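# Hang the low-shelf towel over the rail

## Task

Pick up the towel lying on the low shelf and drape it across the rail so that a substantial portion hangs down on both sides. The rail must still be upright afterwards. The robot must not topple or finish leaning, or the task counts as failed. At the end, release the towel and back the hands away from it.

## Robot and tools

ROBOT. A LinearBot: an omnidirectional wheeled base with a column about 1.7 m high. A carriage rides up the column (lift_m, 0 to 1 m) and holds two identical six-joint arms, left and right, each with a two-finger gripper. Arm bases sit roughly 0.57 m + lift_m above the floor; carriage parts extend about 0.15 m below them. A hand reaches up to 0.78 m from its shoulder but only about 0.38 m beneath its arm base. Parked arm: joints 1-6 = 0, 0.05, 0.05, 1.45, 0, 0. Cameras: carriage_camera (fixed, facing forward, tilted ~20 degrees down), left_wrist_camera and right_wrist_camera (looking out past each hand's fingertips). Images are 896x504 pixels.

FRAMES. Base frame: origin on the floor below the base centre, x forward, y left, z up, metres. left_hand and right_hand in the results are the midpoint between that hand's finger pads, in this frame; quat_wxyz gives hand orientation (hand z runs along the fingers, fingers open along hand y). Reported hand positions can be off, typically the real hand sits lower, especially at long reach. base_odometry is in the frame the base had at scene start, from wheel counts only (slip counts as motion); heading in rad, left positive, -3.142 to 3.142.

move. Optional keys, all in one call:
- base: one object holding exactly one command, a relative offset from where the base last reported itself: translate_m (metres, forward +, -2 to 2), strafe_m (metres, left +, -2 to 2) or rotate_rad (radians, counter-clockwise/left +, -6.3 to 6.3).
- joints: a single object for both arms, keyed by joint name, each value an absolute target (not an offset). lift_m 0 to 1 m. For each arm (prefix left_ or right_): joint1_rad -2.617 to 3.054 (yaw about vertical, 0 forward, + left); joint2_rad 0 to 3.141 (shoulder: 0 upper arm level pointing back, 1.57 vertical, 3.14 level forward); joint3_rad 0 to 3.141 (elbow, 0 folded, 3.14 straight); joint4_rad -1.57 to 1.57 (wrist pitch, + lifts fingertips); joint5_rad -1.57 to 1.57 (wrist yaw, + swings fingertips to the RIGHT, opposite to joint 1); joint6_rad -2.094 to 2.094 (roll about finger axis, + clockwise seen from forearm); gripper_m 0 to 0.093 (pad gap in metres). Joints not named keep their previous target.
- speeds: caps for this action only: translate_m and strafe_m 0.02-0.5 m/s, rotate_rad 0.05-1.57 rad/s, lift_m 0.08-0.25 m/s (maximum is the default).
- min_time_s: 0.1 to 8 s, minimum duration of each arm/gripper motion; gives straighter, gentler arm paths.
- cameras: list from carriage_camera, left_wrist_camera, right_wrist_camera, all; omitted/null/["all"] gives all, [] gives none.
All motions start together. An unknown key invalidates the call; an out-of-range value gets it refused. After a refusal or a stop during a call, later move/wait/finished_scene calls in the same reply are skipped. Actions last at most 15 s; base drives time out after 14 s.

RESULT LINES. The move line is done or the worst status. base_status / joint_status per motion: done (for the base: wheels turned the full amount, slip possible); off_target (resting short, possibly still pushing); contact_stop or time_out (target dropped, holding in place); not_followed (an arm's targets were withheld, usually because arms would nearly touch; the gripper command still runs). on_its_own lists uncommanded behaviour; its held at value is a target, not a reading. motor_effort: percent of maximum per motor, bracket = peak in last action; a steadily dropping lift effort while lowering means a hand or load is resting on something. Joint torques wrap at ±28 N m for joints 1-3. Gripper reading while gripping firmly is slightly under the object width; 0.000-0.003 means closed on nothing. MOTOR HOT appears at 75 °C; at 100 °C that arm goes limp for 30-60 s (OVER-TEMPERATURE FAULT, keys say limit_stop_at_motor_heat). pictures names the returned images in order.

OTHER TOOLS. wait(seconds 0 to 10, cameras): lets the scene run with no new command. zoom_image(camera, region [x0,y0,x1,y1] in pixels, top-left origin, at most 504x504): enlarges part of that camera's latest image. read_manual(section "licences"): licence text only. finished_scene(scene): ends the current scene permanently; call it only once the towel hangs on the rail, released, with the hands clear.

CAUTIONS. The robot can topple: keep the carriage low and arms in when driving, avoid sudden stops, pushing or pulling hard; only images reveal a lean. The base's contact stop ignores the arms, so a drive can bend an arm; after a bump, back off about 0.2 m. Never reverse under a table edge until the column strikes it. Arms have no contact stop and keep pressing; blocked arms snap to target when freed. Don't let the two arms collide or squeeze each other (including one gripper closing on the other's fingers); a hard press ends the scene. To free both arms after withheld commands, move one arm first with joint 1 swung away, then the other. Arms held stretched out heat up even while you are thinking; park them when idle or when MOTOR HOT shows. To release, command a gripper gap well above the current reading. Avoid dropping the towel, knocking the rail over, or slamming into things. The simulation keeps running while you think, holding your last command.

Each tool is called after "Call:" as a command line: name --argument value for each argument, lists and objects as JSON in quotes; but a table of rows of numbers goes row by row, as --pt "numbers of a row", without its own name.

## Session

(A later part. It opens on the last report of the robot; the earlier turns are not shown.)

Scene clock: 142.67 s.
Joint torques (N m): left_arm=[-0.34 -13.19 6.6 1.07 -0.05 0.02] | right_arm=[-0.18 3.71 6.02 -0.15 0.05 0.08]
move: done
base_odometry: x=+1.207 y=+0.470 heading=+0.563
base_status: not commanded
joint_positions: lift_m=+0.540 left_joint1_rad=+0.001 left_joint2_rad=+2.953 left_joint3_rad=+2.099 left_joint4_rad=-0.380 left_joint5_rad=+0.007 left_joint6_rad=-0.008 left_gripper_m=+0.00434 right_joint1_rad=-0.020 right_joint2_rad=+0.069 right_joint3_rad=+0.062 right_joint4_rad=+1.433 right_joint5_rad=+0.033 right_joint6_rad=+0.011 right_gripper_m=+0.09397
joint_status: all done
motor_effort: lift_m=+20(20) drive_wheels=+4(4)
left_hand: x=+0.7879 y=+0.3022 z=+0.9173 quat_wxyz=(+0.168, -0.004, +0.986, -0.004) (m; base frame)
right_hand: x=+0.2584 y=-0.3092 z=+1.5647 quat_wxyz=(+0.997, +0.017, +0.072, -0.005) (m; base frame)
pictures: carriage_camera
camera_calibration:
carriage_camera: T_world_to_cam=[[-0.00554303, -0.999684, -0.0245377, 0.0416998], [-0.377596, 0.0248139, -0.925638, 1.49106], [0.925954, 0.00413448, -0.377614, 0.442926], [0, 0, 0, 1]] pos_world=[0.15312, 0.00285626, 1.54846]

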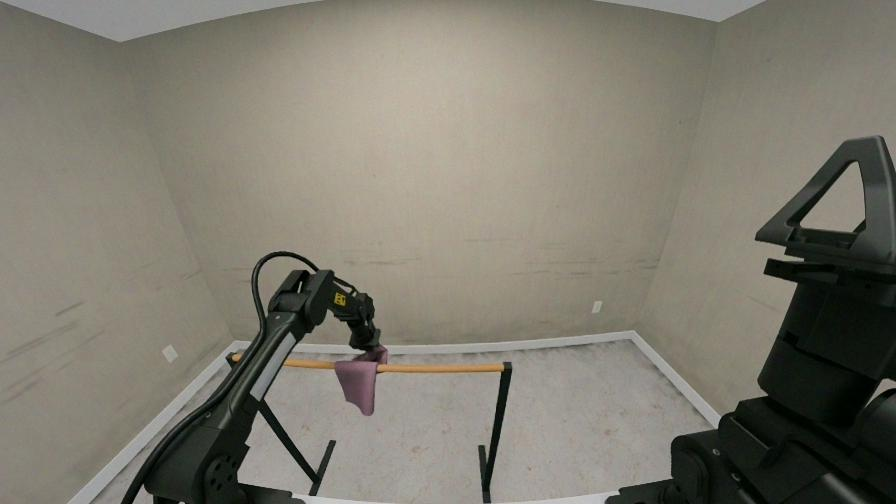

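Now release.

Call:
move --joints '{"left_gripper_m": 0.09}' --min_time_s 2.0 --cameras '["carriage_camera", "left_wrist_camera"]'

Call:
zoom_image --camera "carriage_camera" --region '[200, 230, 460, 484]'

Scene clock: 151.53 s.
Joint torques (N m): left_arm=[-0.35 -13.11 6.58 1.07 -0.02 0] | right_arm=[-0.27 3.71 6.02 -0.12 0.04 0.07]
move: done
base_odometry: x=+1.207 y=+0.470 heading=+0.563
base_status: not commanded
joint_positions: lift_m=+0.540 left_joint1_rad=+0.001 left_joint2_rad=+2.953 left_joint3_rad=+2.099 left_joint4_rad=-0.381 left_joint5_rad=+0.007 left_joint6_rad=-0.007 left_gripper_m=+0.08992 right_joint1_rad=-0.020 right_joint2_rad=+0.069 right_joint3_rad=+0.062 right_joint4_rad=+1.433 right_joint5_rad=+0.033 right_joint6_rad=+0.011 right_gripper_m=+0.09397
joint_status: all done
motor_effort: lift_m=+20(20) drive_wheels=+4(5)
left_hand: x=+0.7876 y=+0.3022 z=+0.9172 quat_wxyz=(+0.167, -0.004, +0.986, -0.004) (m; base frame)
right_hand: x=+0.2584 y=-0.3092 z=+1.5647 quat_wxyz=(+0.997, +0.017, +0.072, -0.005) (m; base frame)
pictures: carriage_camera, left_wrist_camera
camera_calibration:
carriage_camera: T_world_to_cam=[[-0.00554303, -0.999684, -0.0245377, 0.0416998], [-0.377596, 0.0248139, -0.925638, 1.49106], [0.925954, 0.00413448, -0.377614, 0.442926], [0, 0, 0, 1]] pos_world=[0.15312, 0.00285626, 1.54846]
left_wrist_camera: T_world_to_cam=[[-0.0224645, -0.999535, 0.0206244, 0.299501], [-0.956371, 0.0274959, 0.290857, 0.480065], [-0.291289, -0.0131906, -0.956544, 1.23157], [0, 0, 0, 1]] pos_world=[0.824591, 0.302406, 1.03224]

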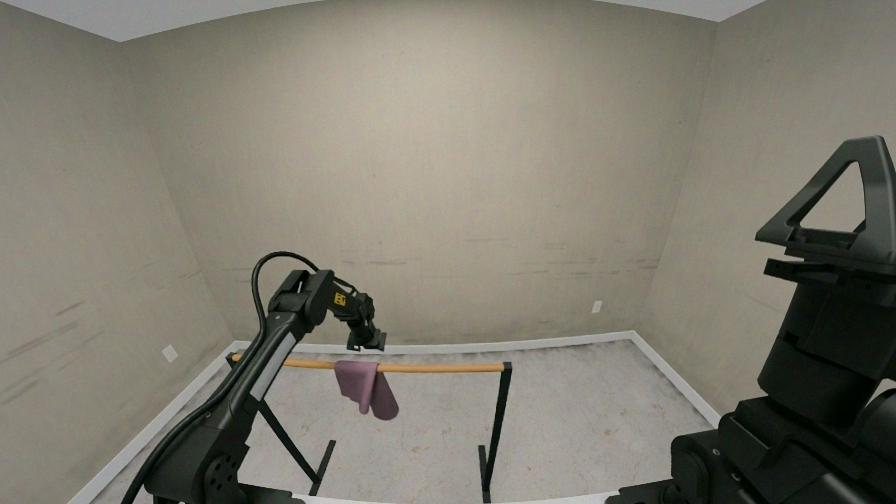

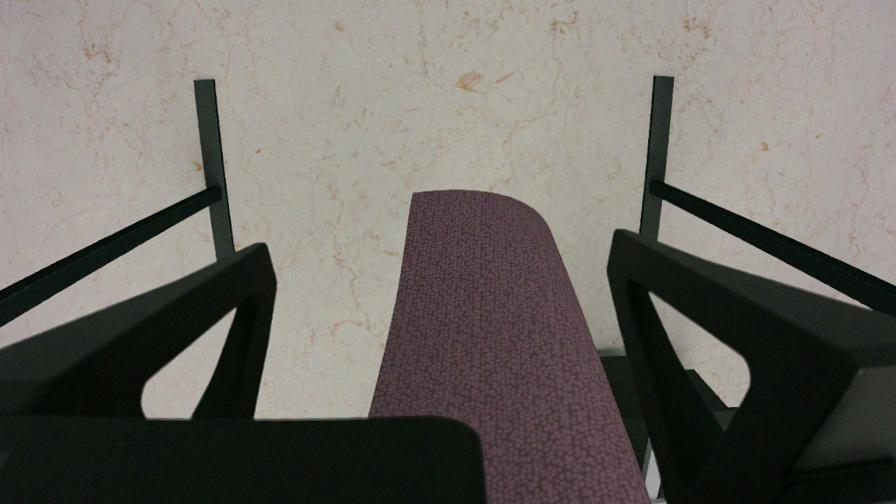

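Scaled by 1.938 from the camera's 896x504 image, which has a finer 1280x720 frame.

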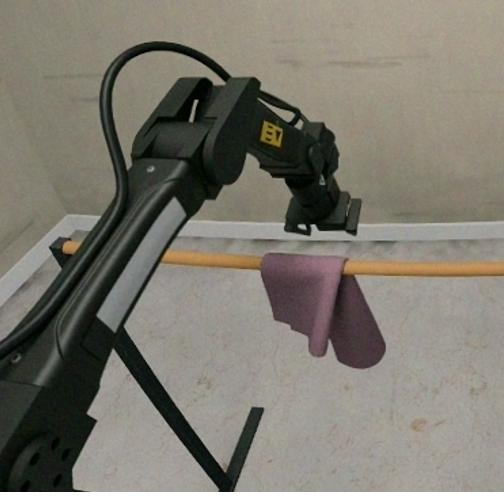

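Call:
move --joints '{"lift_m": 0.84}' --speeds '{"lift_m": 0.15}' --cameras '[]'

Call:
move --base '{"translate_m": -0.55}' --speeds '{"translate_m": 0.2}' --cameras '["carriage_camera"]'

Call:
move --joints '{"left_joint1_rad": 0.0, "left_joint2_rad": 0.05, "left_joint3_rad": 0.05, "left_joint4_rad": 1.45, "left_joint5_rad": 0, "left_joint6_rad": 0, "lift_m": 0.4}' --min_time_s 2.5 --cameras '["carriage_camera"]'

Call:
zoom_image --camera "carriage_camera" --region '[290, 220, 510, 430]'

Scene clock: 158.90 s.
Joint torques (N m): left_arm=[-0.35 -13.53 6.45 1.14 -0.03 0] | right_arm=[-0.21 3.67 6.01 -0.15 0.06 0.06]
move: done
base_odometry: x=+1.207 y=+0.470 heading=+0.563
base_status: not commanded
joint_positions: lift_m=+0.840 left_joint1_rad=+0.001 left_joint2_rad=+2.957 left_joint3_rad=+2.103 left_joint4_rad=-0.390 left_joint5_rad=+0.007 left_joint6_rad=-0.007 left_gripper_m=+0.08993 right_joint1_rad=-0.020 right_joint2_rad=+0.069 right_joint3_rad=+0.062 right_joint4_rad=+1.433 right_joint5_rad=+0.033 right_joint6_rad=+0.011 right_gripper_m=+0.09397
joint_status: all done
motor_effort: lift_m=+25(30) drive_wheels=+4(5)
left_hand: x=+0.7855 y=+0.3022 z=+1.2147 quat_wxyz=(+0.163, -0.004, +0.987, -0.004) (m; base frame)
right_hand: x=+0.2584 y=-0.3092 z=+1.8641 quat_wxyz=(+0.997, +0.017, +0.072, -0.005) (m; base frame)
pictures: none
No camera images: "cameras" was empty.

Scene clock: 162.73 s.
Joint torques (N m): left_arm=[-0.43 -13.37 6.26 1.12 -0.04 0.01] | right_arm=[-0.2 3.71 6.12 -0.14 0.04 0.06]
move: done
base_odometry: x=+0.742 y=+0.176 heading=+0.564
base_status: done
joint_positions: lift_m=+0.840 left_joint1_rad=+0.001 left_joint2_rad=+2.957 left_joint3_rad=+2.103 left_joint4_rad=-0.390 left_joint5_rad=+0.007 left_joint6_rad=-0.007 left_gripper_m=+0.08993 right_joint1_rad=-0.020 right_joint2_rad=+0.069 right_joint3_rad=+0.062 right_joint4_rad=+1.431 right_joint5_rad=+0.033 right_joint6_rad=+0.011 right_gripper_m=+0.09397
joint_status: not commanded
motor_effort: lift_m=+24(25) drive_wheels=+0(13)
left_hand: x=+0.7855 y=+0.3022 z=+1.2147 quat_wxyz=(+0.163, -0.004, +0.987, -0.004) (m; base frame)
right_hand: x=+0.2587 y=-0.3093 z=+1.8640 quat_wxyz=(+0.997, +0.018, +0.073, -0.005) (m; base frame)
pictures: carriage_camera
camera_calibration:
carriage_camera: T_world_to_cam=[[-0.00554303, -0.999684, -0.0245377, 0.0490488], [-0.377596, 0.0248139, -0.925638, 1.76829], [0.925954, 0.00413448, -0.377614, 0.556022], [0, 0, 0, 1]] pos_world=[0.15312, 0.00285626, 1.84796]

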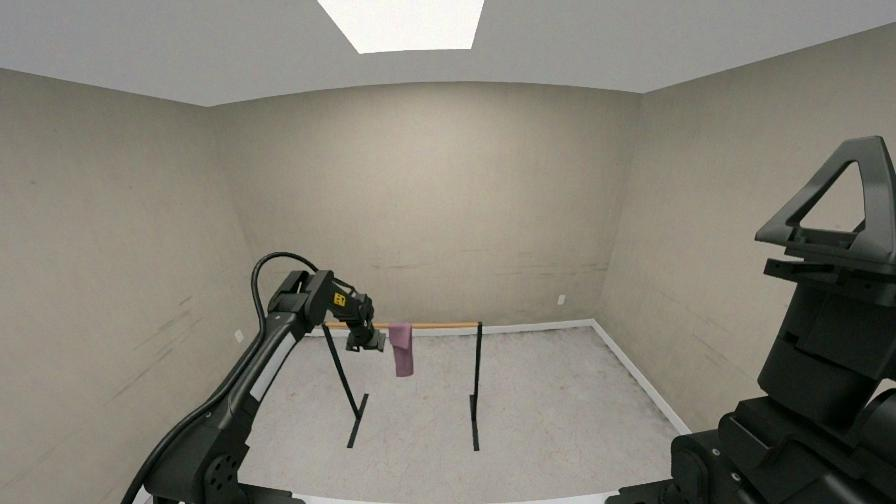

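Scene clock: 165.60 s.
Joint torques (N m): left_arm=[-0.39 2.74 4.77 0.15 -0.05 0] | right_arm=[-0.17 3.71 6.02 -0.11 0.04 0.07]
move: done
base_odometry: x=+0.742 y=+0.176 heading=+0.564
base_status: not commanded
joint_positions: lift_m=+0.400 left_joint1_rad=+0.001 left_joint2_rad=+0.060 left_joint3_rad=+0.058 left_joint4_rad=+1.429 left_joint5_rad=+0.007 left_joint6_rad=-0.007 left_gripper_m=+0.08993 right_joint1_rad=-0.020 right_joint2_rad=+0.069 right_joint3_rad=+0.062 right_joint4_rad=+1.431 right_joint5_rad=+0.033 right_joint6_rad=+0.011 right_gripper_m=+0.09397
joint_status: all done
motor_effort: lift_m=+20(20) drive_wheels=+0(2)
left_hand: x=+0.2578 y=+0.3018 z=+1.4237 quat_wxyz=(+0.997, +0.003, +0.072, -0.004) (m; base frame)
right_hand: x=+0.2587 y=-0.3093 z=+1.4246 quat_wxyz=(+0.997, +0.018, +0.073, -0.005) (m; base frame)
pictures: carriage_camera
camera_calibration:
carriage_camera: T_world_to_cam=[[-0.00554303, -0.999684, -0.0245377, 0.038267], [-0.377596, 0.0248139, -0.925638, 1.36157], [0.925954, 0.00413448, -0.377614, 0.390098], [0, 0, 0, 1]] pos_world=[0.15312, 0.00285626, 1.40856]

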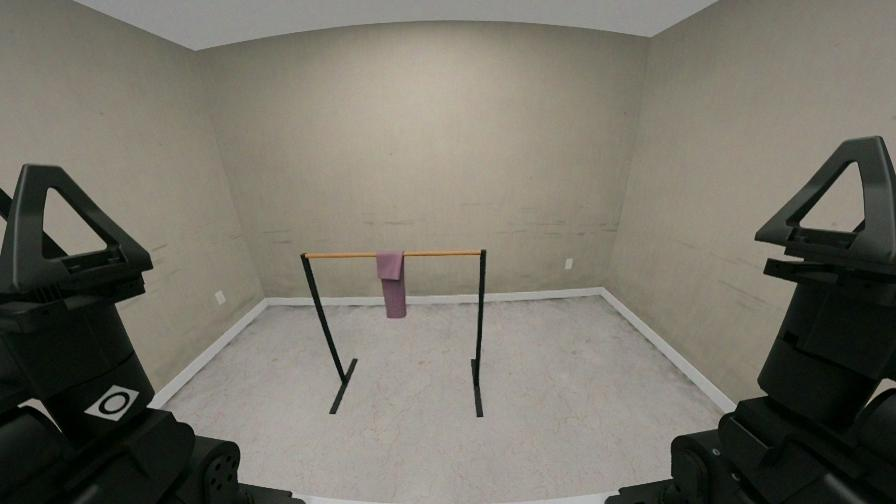

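Scaled by 2.291 from the camera's 896x504 image, which has a finer 1280x720 frame.

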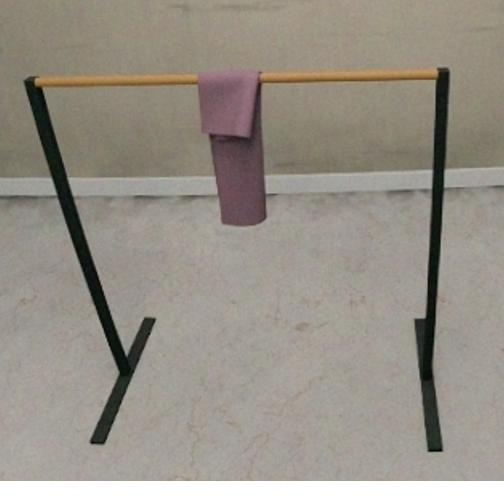

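Call:
move --cameras '["carriage_camera"]'

Call:
zoom_image --camera "carriage_camera" --region '[360, 240, 430, 330]'

Scene clock: 170.03 s.
Joint torques (N m): left_arm=[-0.39 2.74 4.71 0.15 -0.03 0] | right_arm=[-0.18 3.66 5.98 -0.11 0.04 0.05]
base_odometry: x=+0.742 y=+0.176 heading=+0.564
base_status: not commanded
joint_positions: lift_m=+0.400 left_joint1_rad=+0.001 left_joint2_rad=+0.060 left_joint3_rad=+0.058 left_joint4_rad=+1.431 left_joint5_rad=+0.007 left_joint6_rad=-0.007 left_gripper_m=+0.08993 right_joint1_rad=-0.020 right_joint2_rad=+0.069 right_joint3_rad=+0.062 right_joint4_rad=+1.431 right_joint5_rad=+0.033 right_joint6_rad=+0.011 right_gripper_m=+0.09397
joint_status: all done
motor_effort: lift_m=+20(20) drive_wheels=+0(2)
left_hand: x=+0.2573 y=+0.3018 z=+1.4237 quat_wxyz=(+0.997, +0.003, +0.071, -0.004) (m; base frame)
right_hand: x=+0.2587 y=-0.3093 z=+1.4246 quat_wxyz=(+0.997, +0.018, +0.073, -0.005) (m; base frame)
pictures: carriage_camera
camera_calibration:
carriage_camera: T_world_to_cam=[[-0.00554303, -0.999684, -0.0245377, 0.038267], [-0.377596, 0.0248139, -0.925638, 1.36157], [0.925954, 0.00413448, -0.377614, 0.390098], [0, 0, 0, 1]] pos_world=[0.15312, 0.00285626, 1.40856]

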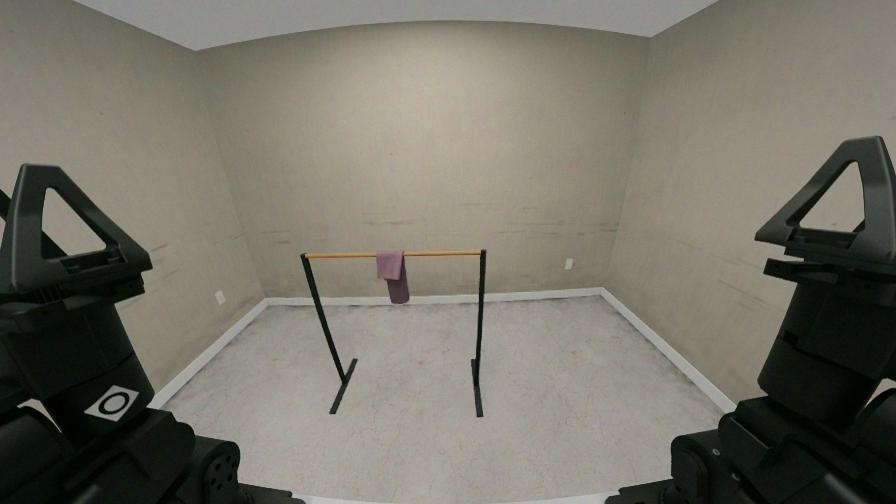

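Scaled by 5.600 from the camera's 896x504 image, which has a finer 1280x720 frame.

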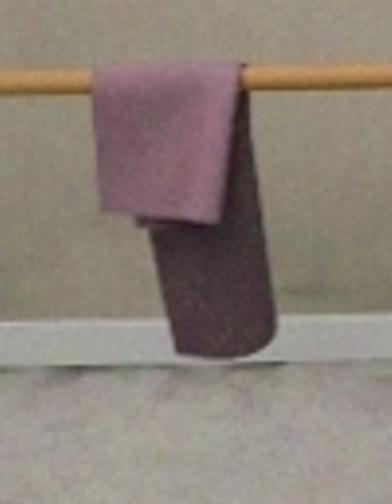

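Call:
move --joints '{"left_joint1_rad": -0.05, "left_joint2_rad": 2.789, "left_joint3_rad": 1.6, "left_joint4_rad": -0.38, "left_joint5_rad": 0, "left_joint6_rad": 0, "lift_m": 0.82, "left_gripper_m": 0.06}' --min_time_s 2.5 --cameras '[]'

Call:
move --base '{"translate_m": 0.52}' --speeds '{"translate_m": 0.2}' --cameras '["carriage_camera", "left_wrist_camera"]'

Call:
zoom_image --camera "carriage_camera" --region '[230, 250, 530, 504]'

Scene clock: 205.03 s.
Joint torques (N m): left_arm=[-0.84 -10.4 4.86 0.31 -0.06 0] | right_arm=[-0.17 3.69 6.04 -0.12 0.04 0.07]
move: done
base_odometry: x=+0.742 y=+0.176 heading=+0.564
base_status: not commanded
joint_positions: lift_m=+0.820 left_joint1_rad=-0.044 left_joint2_rad=+2.768 left_joint3_rad=+1.586 left_joint4_rad=-0.357 left_joint5_rad=+0.007 left_joint6_rad=-0.007 left_gripper_m=+0.06009 right_joint1_rad=-0.020 right_joint2_rad=+0.069 right_joint3_rad=+0.062 right_joint4_rad=+1.431 right_joint5_rad=+0.033 right_joint6_rad=+0.011 right_gripper_m=+0.09397
joint_status: all done
motor_effort: lift_m=+24(30) drive_wheels=+1(2)
left_hand: x=+0.6420 y=+0.2831 z=+1.1709 quat_wxyz=(+0.015, +0.018, +1.000, -0.004) (m; base frame)
right_hand: x=+0.2587 y=-0.3093 z=+1.8441 quat_wxyz=(+0.997, +0.018, +0.073, -0.005) (m; base frame)
pictures: none
No camera images: "cameras" was empty.

Scene clock: 208.87 s.
Joint torques (N m): left_arm=[-0.81 -10.44 4.98 0.38 -0.04 0] | right_arm=[-0.14 3.75 5.97 -0.06 0.06 0.06]
move: done
base_odometry: x=+1.181 y=+0.455 heading=+0.564
base_status: done
joint_positions: lift_m=+0.820 left_joint1_rad=-0.044 left_joint2_rad=+2.768 left_joint3_rad=+1.586 left_joint4_rad=-0.367 left_joint5_rad=+0.007 left_joint6_rad=-0.007 left_gripper_m=+0.06009 right_joint1_rad=-0.020 right_joint2_rad=+0.069 right_joint3_rad=+0.062 right_joint4_rad=+1.431 right_joint5_rad=+0.033 right_joint6_rad=+0.011 right_gripper_m=+0.09397
joint_status: not commanded
motor_effort: lift_m=+24(25) drive_wheels=-4(10)
left_hand: x=+0.6397 y=+0.2833 z=+1.1708 quat_wxyz=(+0.010, +0.018, +1.000, -0.004) (m; base frame)
right_hand: x=+0.2587 y=-0.3093 z=+1.8441 quat_wxyz=(+0.997, +0.018, +0.073, -0.005) (m; base frame)
pictures: carriage_camera, left_wrist_camera
camera_calibration:
carriage_camera: T_world_to_cam=[[-0.00554303, -0.999684, -0.0245377, 0.0485581], [-0.377596, 0.0248139, -0.925638, 1.74978], [0.925954, 0.00413448, -0.377614, 0.548469], [0, 0, 0, 1]] pos_world=[0.15312, 0.00285626, 1.82796]
left_wrist_camera: T_world_to_cam=[[-0.0599638, -0.997841, 0.0267805, 0.288298], [-0.817072, 0.064477, 0.572919, -0.164435], [-0.573409, 0.0124728, -0.819174, 1.44323], [0, 0, 0, 1]] pos_world=[0.710494, 0.280276, 1.26875]

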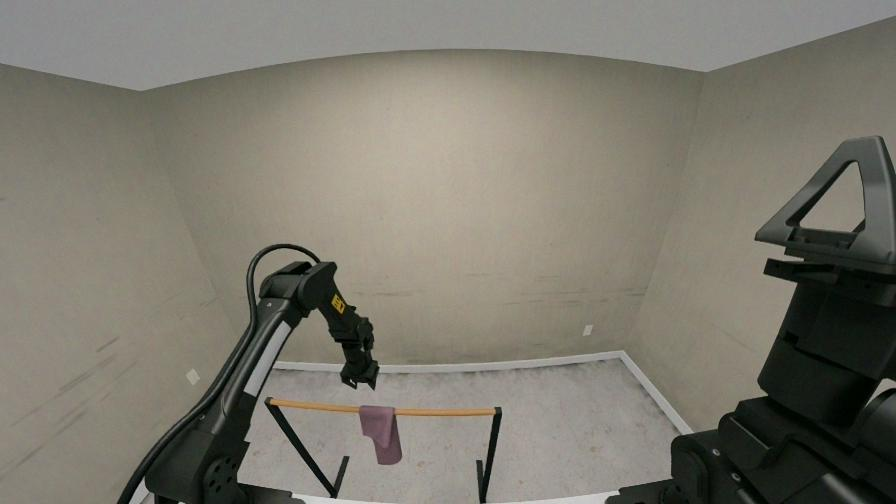

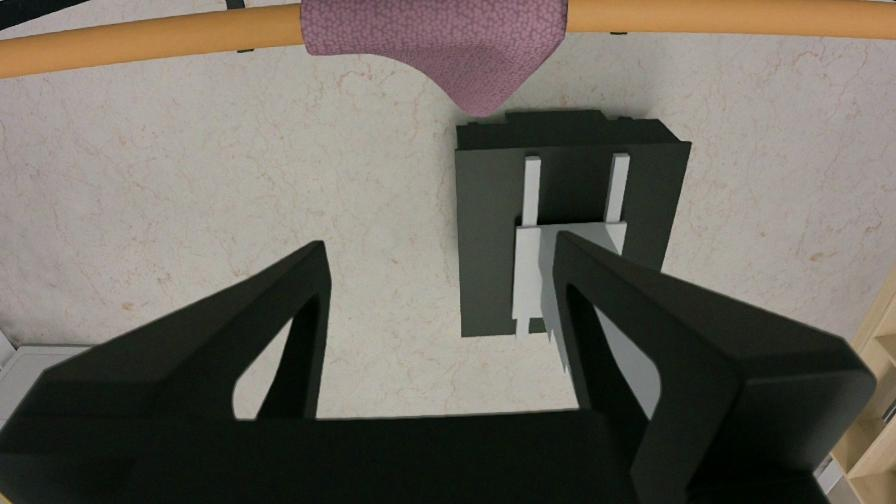

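Scaled by 1.680 from the camera's 896x504 image, which has a finer 1280x720 frame.

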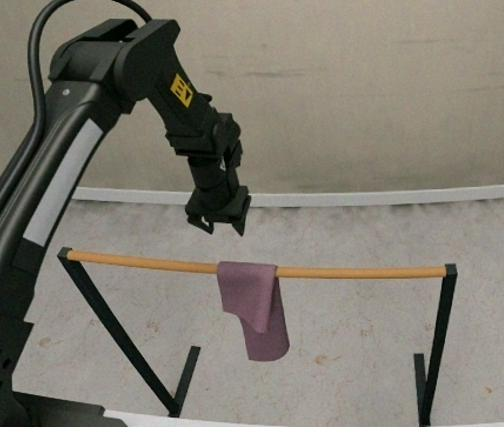

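Call:
move --base '{"translate_m": 0.022}' --joints '{"lift_m": 0.74}' --speeds '{"translate_m": 0.05, "lift_m": 0.1}'

Scene clock: 225.27 s.
Joint torques (N m): left_arm=[-0.88 -10.97 4.42 0.44 -0.04 0] | right_arm=[-0.23 3.69 5.89 -0.16 0.04 0.06]
move: done
base_odometry: x=+1.200 y=+0.467 heading=+0.565
base_status: done
joint_positions: lift_m=+0.740 left_joint1_rad=-0.044 left_joint2_rad=+2.775 left_joint3_rad=+1.589 left_joint4_rad=-0.373 left_joint5_rad=+0.007 left_joint6_rad=-0.007 left_gripper_m=+0.06009 right_joint1_rad=-0.020 right_joint2_rad=+0.069 right_joint3_rad=+0.062 right_joint4_rad=+1.431 right_joint5_rad=+0.033 right_joint6_rad=+0.011 right_gripper_m=+0.09397
joint_status: all done
motor_effort: lift_m=+20(20) drive_wheels=-4(13)
left_hand: x=+0.6376 y=+0.2833 z=+1.0891 quat_wxyz=(+0.006, +0.018, +1.000, -0.003) (m; base frame)
right_hand: x=+0.2588 y=-0.3093 z=+1.7646 quat_wxyz=(+0.997, +0.018, +0.073, -0.005) (m; base frame)
pictures: carriage_camera, left_wrist_camera, right_wrist_camera
camera_calibration:
carriage_camera: T_world_to_cam=[[-0.00554303, -0.999684, -0.0245377, 0.0466073], [-0.377596, 0.0248139, -0.925638, 1.67619], [0.925954, 0.00413448, -0.377614, 0.518449], [0, 0, 0, 1]] pos_world=[0.15312, 0.00285626, 1.74846]
left_wrist_camera: T_world_to_cam=[[-0.0597314, -0.997851, 0.0269438, 0.290167], [-0.812018, 0.0642708, 0.580082, -0.130405], [-0.580567, 0.0127703, -0.814112, 1.37408], [0, 0, 0, 1]] pos_world=[0.709184, 0.280377, 1.18648]
right_wrist_camera: T_world_to_cam=[[0.0169271, -0.999641, 0.0207471, -0.34083], [0.726004, -0.00197915, -0.687688, 1.03697], [0.687482, 0.026703, 0.72571, -1.32361], [0, 0, 0, 1]] pos_world=[0.162884, -0.303311, 1.68074]

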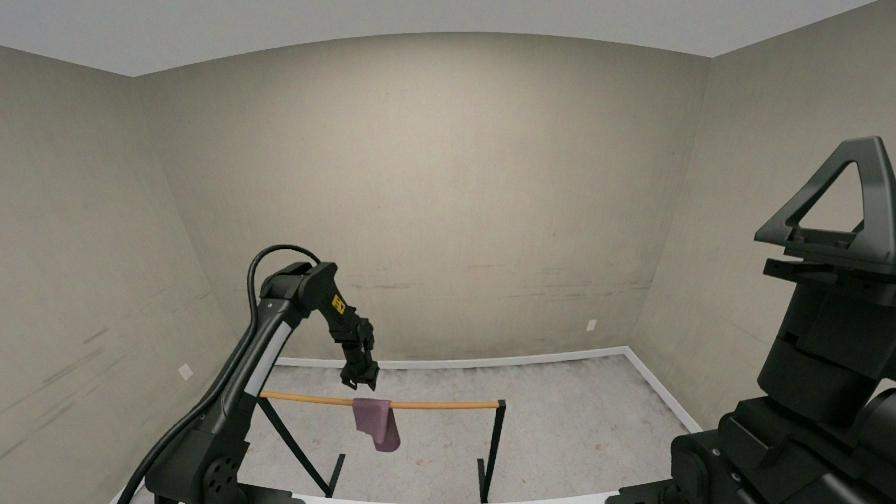

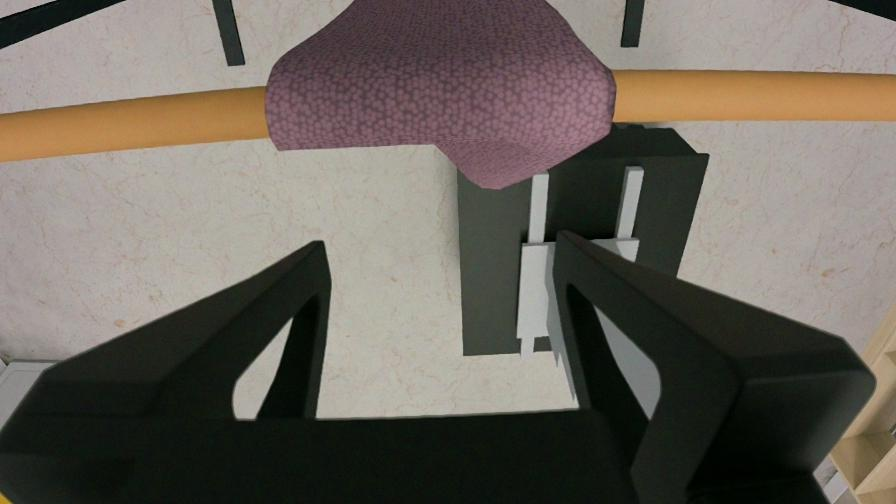

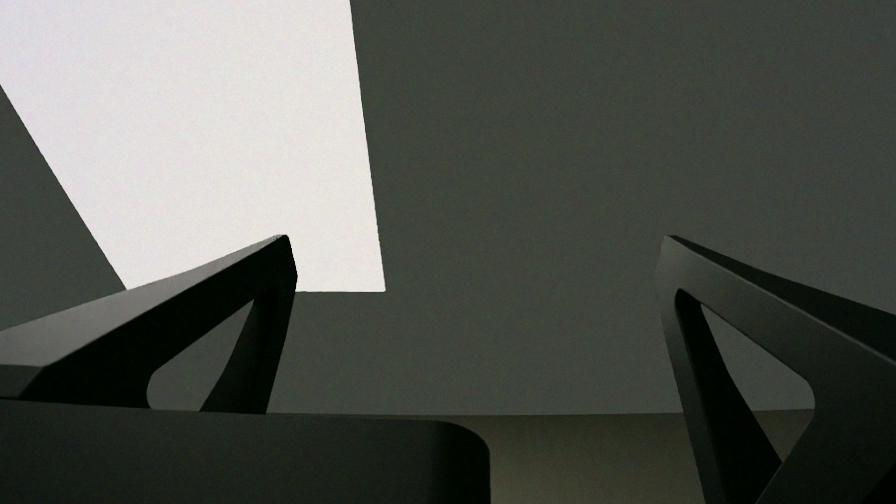

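Call:
move --joints '{"lift_m": 0.7}' --speeds '{"lift_m": 0.1}' --cameras '["left_wrist_camera"]'

Call:
move --joints '{"lift_m": 0.69}' --speeds '{"lift_m": 0.08}' --cameras '["left_wrist_camera"]'

Scene clock: 235.53 s.
Joint torques (N m): left_arm=[-0.87 -11.33 4.31 0.44 -0.06 0] | right_arm=[-0.24 3.54 6.08 -0.17 0.04 0.06]
move: done
base_odometry: x=+1.200 y=+0.467 heading=+0.565
base_status: not commanded
joint_positions: lift_m=+0.700 left_joint1_rad=-0.044 left_joint2_rad=+2.778 left_joint3_rad=+1.592 left_joint4_rad=-0.374 left_joint5_rad=+0.007 left_joint6_rad=-0.007 left_gripper_m=+0.06009 right_joint1_rad=-0.020 right_joint2_rad=+0.069 right_joint3_rad=+0.062 right_joint4_rad=+1.431 right_joint5_rad=+0.033 right_joint6_rad=+0.011 right_gripper_m=+0.09397
joint_status: all done
motor_effort: lift_m=+20(21) drive_wheels=-3(5)
left_hand: x=+0.6375 y=+0.2833 z=+1.0484 quat_wxyz=(+0.005, +0.018, +1.000, -0.003) (m; base frame)
right_hand: x=+0.2588 y=-0.3093 z=+1.7246 quat_wxyz=(+0.997, +0.018, +0.073, -0.005) (m; base frame)
pictures: left_wrist_camera
camera_calibration:
left_wrist_camera: T_world_to_cam=[[-0.0596107, -0.997857, 0.0269729, 0.291157], [-0.811186, 0.0641711, 0.581256, -0.10851], [-0.581742, 0.012769, -0.813273, 1.34071], [0, 0, 0, 1]] pos_world=[0.709283, 0.280377, 1.14559]

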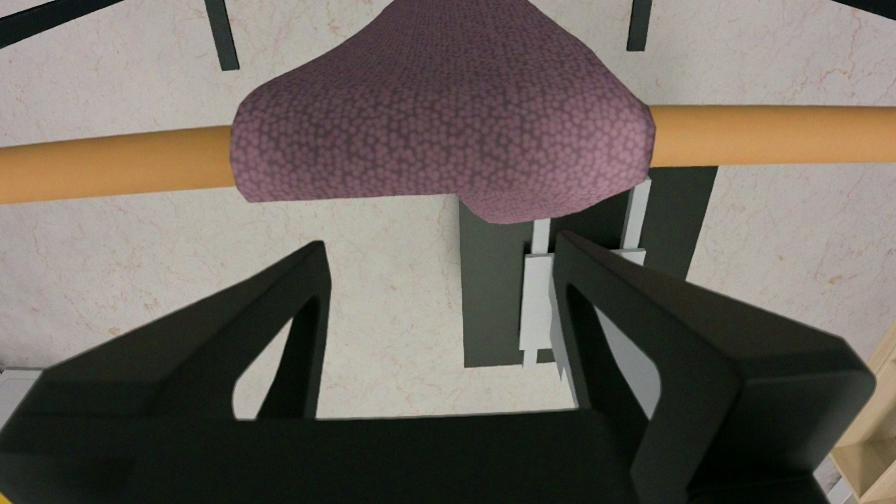

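Scene clock: 236.03 s.
Joint torques (N m): left_arm=[-0.84 -11.48 4.19 0.45 -0.04 0.01] | right_arm=[-0.2 3.84 6.2 -0.09 0.04 0.06]
move: done
base_odometry: x=+1.200 y=+0.467 heading=+0.565
base_status: not commanded
joint_positions: lift_m=+0.690 left_joint1_rad=-0.044 left_joint2_rad=+2.780 left_joint3_rad=+1.594 left_joint4_rad=-0.375 left_joint5_rad=+0.007 left_joint6_rad=-0.007 left_gripper_m=+0.06009 right_joint1_rad=-0.020 right_joint2_rad=+0.069 right_joint3_rad=+0.062 right_joint4_rad=+1.431 right_joint5_rad=+0.033 right_joint6_rad=+0.011 right_gripper_m=+0.09397
joint_status: all done
motor_effort: lift_m=+20(20) drive_wheels=-4(5)
left_hand: x=+0.6373 y=+0.2834 z=+1.0378 quat_wxyz=(+0.005, +0.018, +1.000, -0.003) (m; base frame)
right_hand: x=+0.2588 y=-0.3093 z=+1.7146 quat_wxyz=(+0.997, +0.018, +0.073, -0.005) (m; base frame)
pictures: left_wrist_camera
camera_calibration:
left_wrist_camera: T_world_to_cam=[[-0.0596335, -0.997856, 0.0269629, 0.291467], [-0.810473, 0.064168, 0.582251, -0.10401], [-0.582733, 0.012869, -0.812562, 1.33182], [0, 0, 0, 1]] pos_world=[0.709181, 0.280377, 1.13489]

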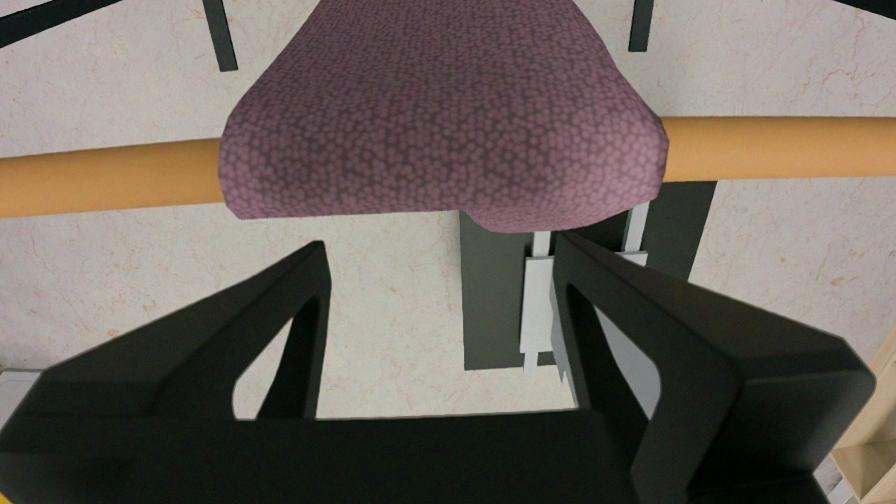

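Call:
move --joints '{"lift_m": 0.675}' --speeds '{"lift_m": 0.08}' --cameras '["left_wrist_camera"]'

Scene clock: 250.20 s.
Joint torques (N m): left_arm=[-0.9 -11.54 4.15 0.45 -0.05 0] | right_arm=[-0.25 3.6 6 -0.1 0.04 0.07]
move: done
base_odometry: x=+1.200 y=+0.467 heading=+0.565
base_status: not commanded
joint_positions: lift_m=+0.675 left_joint1_rad=-0.044 left_joint2_rad=+2.780 left_joint3_rad=+1.595 left_joint4_rad=-0.377 left_joint5_rad=+0.007 left_joint6_rad=-0.007 left_gripper_m=+0.06009 right_joint1_rad=-0.020 right_joint2_rad=+0.069 right_joint3_rad=+0.062 right_joint4_rad=+1.431 right_joint5_rad=+0.033 right_joint6_rad=+0.011 right_gripper_m=+0.09397
joint_status: all done
motor_effort: lift_m=+19(20) drive_wheels=-3(5)
left_hand: x=+0.6374 y=+0.2834 z=+1.0230 quat_wxyz=(+0.004, +0.018, +1.000, -0.003) (m; base frame)
right_hand: x=+0.2588 y=-0.3093 z=+1.6996 quat_wxyz=(+0.997, +0.018, +0.073, -0.005) (m; base frame)
pictures: left_wrist_camera
camera_calibration:
left_wrist_camera: T_world_to_cam=[[-0.0596178, -0.997856, 0.0270085, 0.291815], [-0.810052, 0.0641727, 0.582835, -0.0961865], [-0.583319, 0.0128691, -0.812141, 1.31986], [0, 0, 0, 1]] pos_world=[0.70938, 0.280377, 1.12009]

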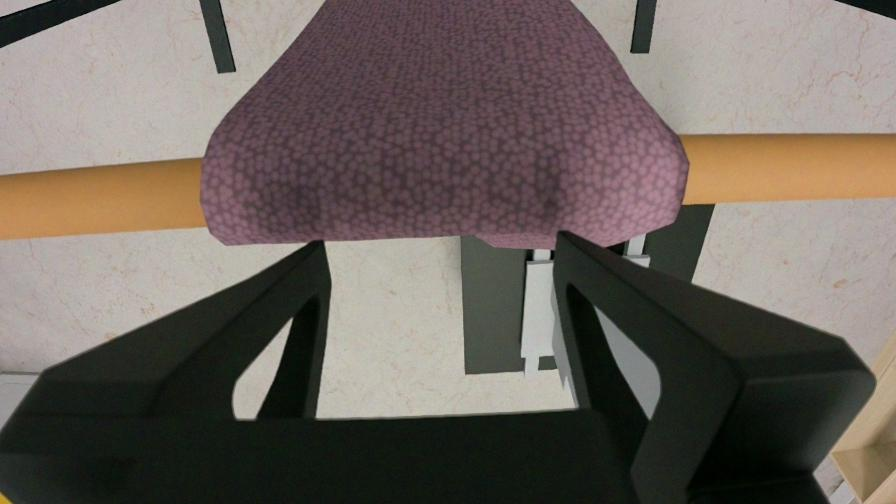

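Call:
move --joints '{"lift_m": 0.663}' --speeds '{"lift_m": 0.08}' --cameras '["left_wrist_camera"]'

Scene clock: 254.83 s.
Joint torques (N m): left_arm=[-0.85 -11.47 4.07 0.45 -0.03 0] | right_arm=[-0.17 3.82 6.15 -0.1 0.04 0.06]
move: done
base_odometry: x=+1.200 y=+0.467 heading=+0.565
base_status: not commanded
joint_positions: lift_m=+0.663 left_joint1_rad=-0.044 left_joint2_rad=+2.780 left_joint3_rad=+1.597 left_joint4_rad=-0.379 left_joint5_rad=+0.007 left_joint6_rad=-0.007 left_gripper_m=+0.06009 right_joint1_rad=-0.020 right_joint2_rad=+0.069 right_joint3_rad=+0.062 right_joint4_rad=+1.431 right_joint5_rad=+0.033 right_joint6_rad=+0.011 right_gripper_m=+0.09397
joint_status: all done
motor_effort: lift_m=+20(21) drive_wheels=-3(5)
left_hand: x=+0.6374 y=+0.2834 z=+1.0111 quat_wxyz=(+0.004, +0.018, +1.000, -0.003) (m; base frame)
right_hand: x=+0.2587 y=-0.3093 z=+1.6876 quat_wxyz=(+0.997, +0.018, +0.073, -0.005) (m; base frame)
pictures: left_wrist_camera
camera_calibration:
left_wrist_camera: T_world_to_cam=[[-0.0595926, -0.997856, 0.0270519, 0.29208], [-0.809599, 0.0641675, 0.583466, -0.0901329], [-0.583951, 0.012869, -0.811687, 1.31012], [0, 0, 0, 1]] pos_world=[0.70948, 0.280377, 1.1081]

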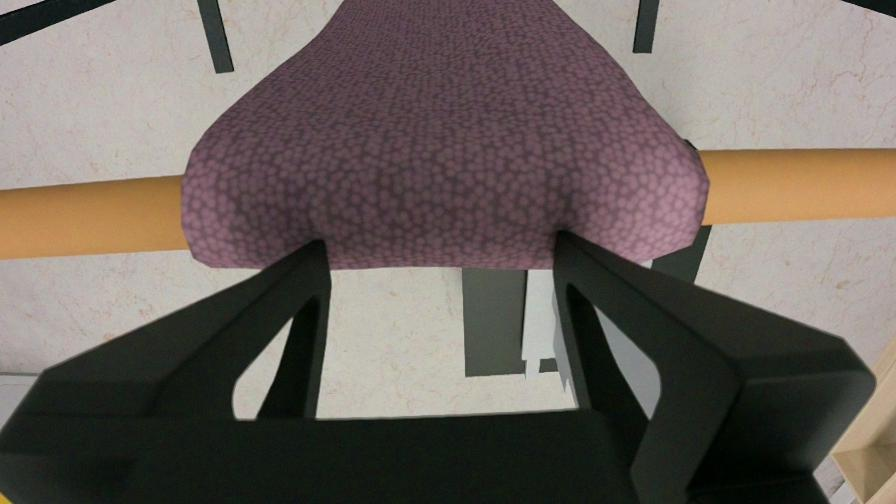

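Call:
move --joints '{"lift_m": 0.655}' --speeds '{"lift_m": 0.08}' --cameras '["left_wrist_camera"]'

Scene clock: 258.43 s.
Joint torques (N m): left_arm=[-0.85 -10.52 3.82 0.77 -0.05 0.01] | right_arm=[-0.2 3.73 6.08 -0.11 0.05 0.06]
move: done
base_odometry: x=+1.200 y=+0.466 heading=+0.565
base_status: not commanded
joint_positions: lift_m=+0.656 left_joint1_rad=-0.044 left_joint2_rad=+2.770 left_joint3_rad=+1.599 left_joint4_rad=-0.404 left_joint5_rad=+0.006 left_joint6_rad=-0.007 left_gripper_m=+0.06009 right_joint1_rad=-0.020 right_joint2_rad=+0.069 right_joint3_rad=+0.062 right_joint4_rad=+1.431 right_joint5_rad=+0.033 right_joint6_rad=+0.011 right_gripper_m=+0.09397
joint_status: all done
motor_effort: lift_m=+17(18) drive_wheels=+5(5)
left_hand: x=+0.6360 y=+0.2835 z=+1.0079 quat_wxyz=(-0.002, +0.018, +1.000, -0.003) (m; base frame)
right_hand: x=+0.2587 y=-0.3093 z=+1.6799 quat_wxyz=(+0.997, +0.018, +0.073, -0.005) (m; base frame)
pictures: left_wrist_camera
camera_calibration:
left_wrist_camera: T_world_to_cam=[[-0.059232, -0.997884, 0.0268036, 0.292206], [-0.802204, 0.0635628, 0.593656, -0.104208], [-0.594104, 0.0136615, -0.804272, 1.30542], [0, 0, 0, 1]] pos_world=[0.709266, 0.280378, 1.10394]

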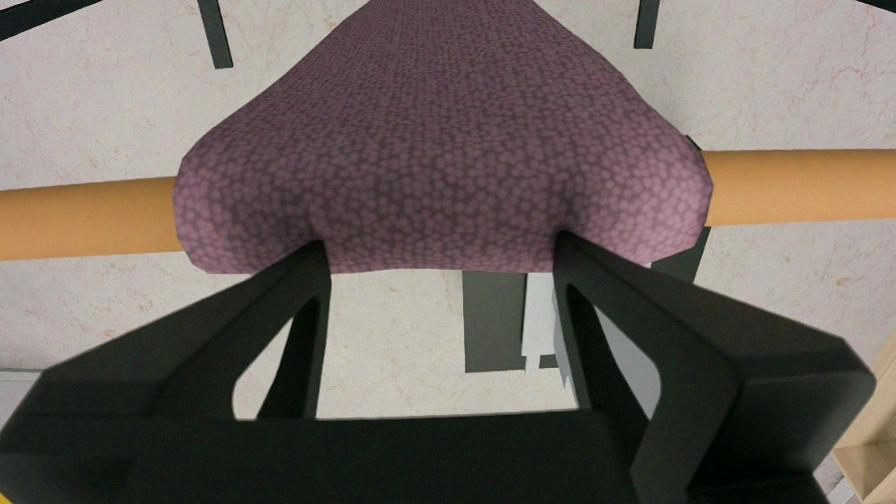

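Call:
move --joints '{"lift_m": 0.65}' --speeds '{"lift_m": 0.08}' --cameras '[]'

Call:
move --joints '{"left_gripper_m": 0.0}' --min_time_s 2 --cameras '["left_wrist_camera"]'

Scene clock: 264.60 s.
Joint torques (N m): left_arm=[-0.87 -9.62 3.56 0.9 -0.04 0.01] | right_arm=[-0.25 3.52 5.97 -0.1 0.04 0.05]
move: done
base_odometry: x=+1.200 y=+0.466 heading=+0.565
base_status: not commanded
joint_positions: lift_m=+0.651 left_joint1_rad=-0.044 left_joint2_rad=+2.760 left_joint3_rad=+1.602 left_joint4_rad=-0.423 left_joint5_rad=+0.006 left_joint6_rad=-0.007 left_gripper_m=+0.06009 right_joint1_rad=-0.020 right_joint2_rad=+0.069 right_joint3_rad=+0.062 right_joint4_rad=+1.431 right_joint5_rad=+0.033 right_joint6_rad=+0.011 right_gripper_m=+0.09397
joint_status: all done
motor_effort: lift_m=+17(18) drive_wheels=+5(5)
left_hand: x=+0.6361 y=+0.2835 z=+1.0075 quat_wxyz=(-0.005, +0.018, +1.000, -0.003) (m; base frame)
right_hand: x=+0.2587 y=-0.3093 z=+1.6750 quat_wxyz=(+0.997, +0.018, +0.073, -0.005) (m; base frame)
pictures: none
No camera images: "cameras" was empty.

Scene clock: 266.90 s.
Joint torques (N m): left_arm=[-0.54 -9.66 3.64 1.06 0.01 0.01] | right_arm=[-0.24 3.71 6.01 -0.11 0.03 0.06]
move: done
base_odometry: x=+1.200 y=+0.466 heading=+0.565
base_status: not commanded
joint_positions: lift_m=+0.651 left_joint1_rad=-0.048 left_joint2_rad=+2.760 left_joint3_rad=+1.602 left_joint4_rad=-0.440 left_joint5_rad=+0.002 left_joint6_rad=-0.007 left_gripper_m=+0.00272 right_joint1_rad=-0.020 right_joint2_rad=+0.069 right_joint3_rad=+0.062 right_joint4_rad=+1.431 right_joint5_rad=+0.033 right_joint6_rad=+0.011 right_gripper_m=+0.09397
joint_status: all done
motor_effort: lift_m=+17(18) drive_wheels=+5(5)
left_hand: x=+0.6320 y=+0.2826 z=+1.0075 quat_wxyz=(-0.013, +0.020, +1.000, -0.001) (m; base frame)
right_hand: x=+0.2587 y=-0.3093 z=+1.6749 quat_wxyz=(+0.997, +0.018, +0.073, -0.005) (m; base frame)
pictures: left_wrist_camera
camera_calibration:
left_wrist_camera: T_world_to_cam=[[-0.0629657, -0.99775, 0.0230219, 0.297242], [-0.788488, 0.0638745, 0.611724, -0.134146], [-0.611818, 0.0203651, -0.790736, 1.29842], [0, 0, 0, 1]] pos_world=[0.707339, 0.2787, 1.10192]

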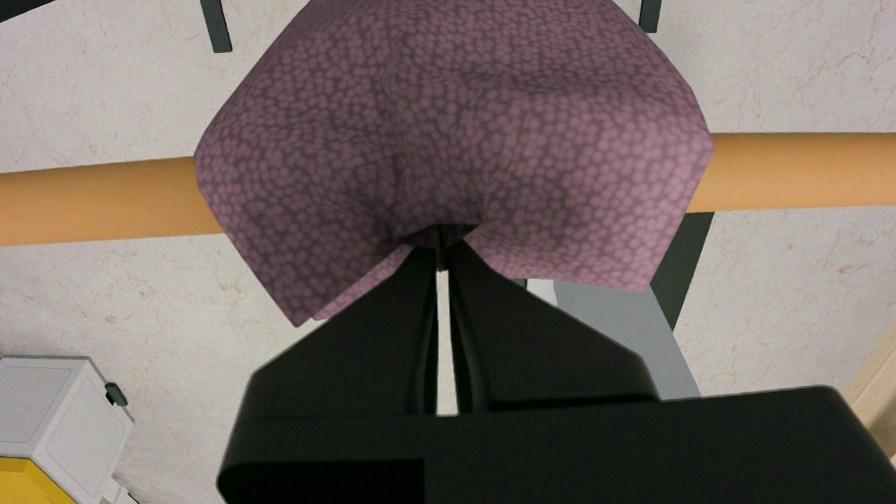

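Call:
move --joints '{"lift_m": 0.69}' --speeds '{"lift_m": 0.08}' --cameras '["carriage_camera", "left_wrist_camera"]'

Scene clock: 270.03 s.
Joint torques (N m): left_arm=[-0.5 -10.61 3.63 0.67 0.01 -0.02] | right_arm=[-0.18 3.77 5.94 -0.1 0.05 0.06]
move: done
base_odometry: x=+1.200 y=+0.466 heading=+0.565
base_status: not commanded
joint_positions: lift_m=+0.690 left_joint1_rad=-0.048 left_joint2_rad=+2.771 left_joint3_rad=+1.602 left_joint4_rad=-0.399 left_joint5_rad=+0.002 left_joint6_rad=-0.007 left_gripper_m=+0.00257 right_joint1_rad=-0.020 right_joint2_rad=+0.069 right_joint3_rad=+0.062 right_joint4_rad=+1.431 right_joint5_rad=+0.033 right_joint6_rad=+0.011 right_gripper_m=+0.09397
joint_status: all done
motor_effort: lift_m=+25(29) drive_wheels=+4(5)
left_hand: x=+0.6383 y=+0.2823 z=+1.0421 quat_wxyz=(+0.002, +0.020, +1.000, -0.001) (m; base frame)
right_hand: x=+0.2587 y=-0.3093 z=+1.7140 quat_wxyz=(+0.997, +0.018, +0.073, -0.005) (m; base frame)
pictures: carriage_camera, left_wrist_camera
camera_calibration:
carriage_camera: T_world_to_cam=[[-0.00554303, -0.999684, -0.0245377, 0.0453682], [-0.377596, 0.0248139, -0.925638, 1.62945], [0.925954, 0.00413448, -0.377614, 0.49938], [0, 0, 0, 1]] pos_world=[0.15312, 0.00285626, 1.69796]
left_wrist_camera: T_world_to_cam=[[-0.0636446, -0.99772, 0.0224704, 0.297612], [-0.806551, 0.064684, 0.587615, -0.113871], [-0.587729, 0.019275, -0.808828, 1.33339], [0, 0, 0, 1]] pos_world=[0.71077, 0.278598, 1.13871]

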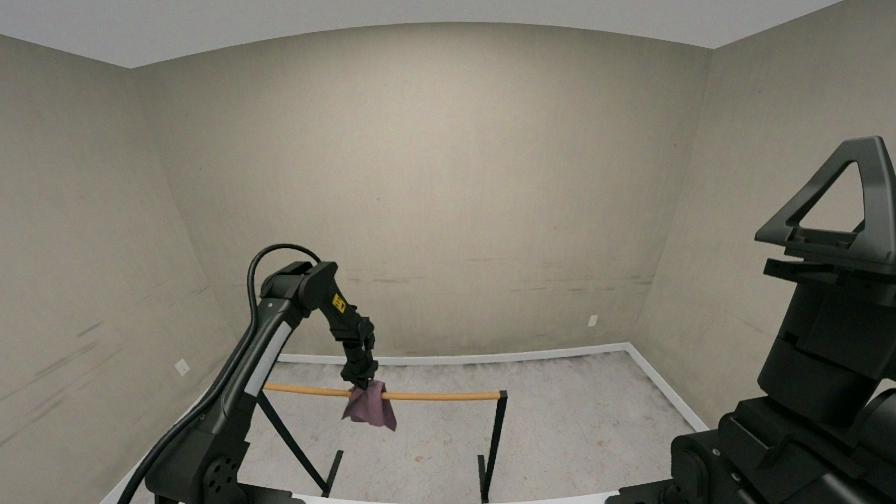

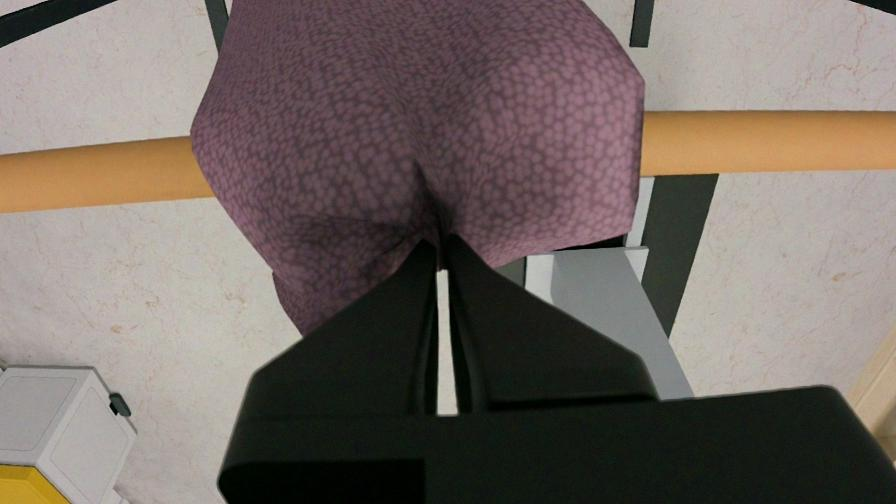

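Call:
move --base '{"translate_m": -0.11}' --speeds '{"translate_m": 0.08}' --cameras '["carriage_camera", "left_wrist_camera"]'

Scene clock: 275.67 s.
Joint torques (N m): left_arm=[-0.47 -10.71 3.71 0.58 0.02 -0.01] | right_arm=[-0.2 3.67 6.12 -0.07 0.05 0.06]
move: done
base_odometry: x=+1.107 y=+0.408 heading=+0.565
base_status: done
joint_positions: lift_m=+0.690 left_joint1_rad=-0.048 left_joint2_rad=+2.771 left_joint3_rad=+1.602 left_joint4_rad=-0.386 left_joint5_rad=+0.002 left_joint6_rad=-0.007 left_gripper_m=+0.00255 right_joint1_rad=-0.020 right_joint2_rad=+0.069 right_joint3_rad=+0.062 right_joint4_rad=+1.431 right_joint5_rad=+0.033 right_joint6_rad=+0.011 right_gripper_m=+0.09397
joint_status: not commanded
motor_effort: lift_m=+25(25) drive_wheels=-7(11)
left_hand: x=+0.6415 y=+0.2822 z=+1.0421 quat_wxyz=(+0.008, +0.020, +1.000, -0.001) (m; base frame)
right_hand: x=+0.2589 y=-0.3093 z=+1.7140 quat_wxyz=(+0.997, +0.018, +0.073, -0.005) (m; base frame)
pictures: carriage_camera, left_wrist_camera
camera_calibration:
carriage_camera: T_world_to_cam=[[-0.00554303, -0.999684, -0.0245377, 0.0453682], [-0.377596, 0.0248139, -0.925638, 1.62945], [0.925954, 0.00413448, -0.377614, 0.49938], [0, 0, 0, 1]] pos_world=[0.15312, 0.00285626, 1.69796]
left_wrist_camera: T_world_to_cam=[[-0.0639211, -0.997704, 0.0223669, 0.297923], [-0.814079, 0.0650941, 0.577095, -0.0956395], [-0.577226, 0.0186801, -0.816371, 1.33656], [0, 0, 0, 1]] pos_world=[0.712684, 0.278497, 1.13966]

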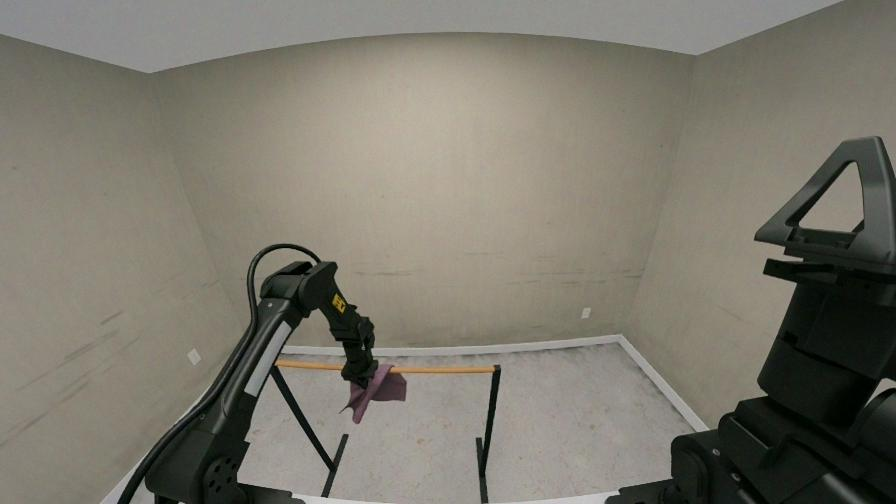

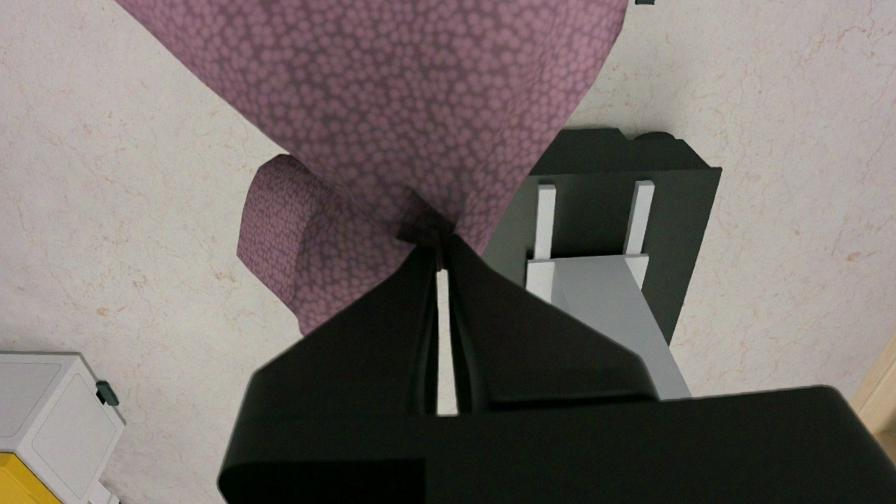

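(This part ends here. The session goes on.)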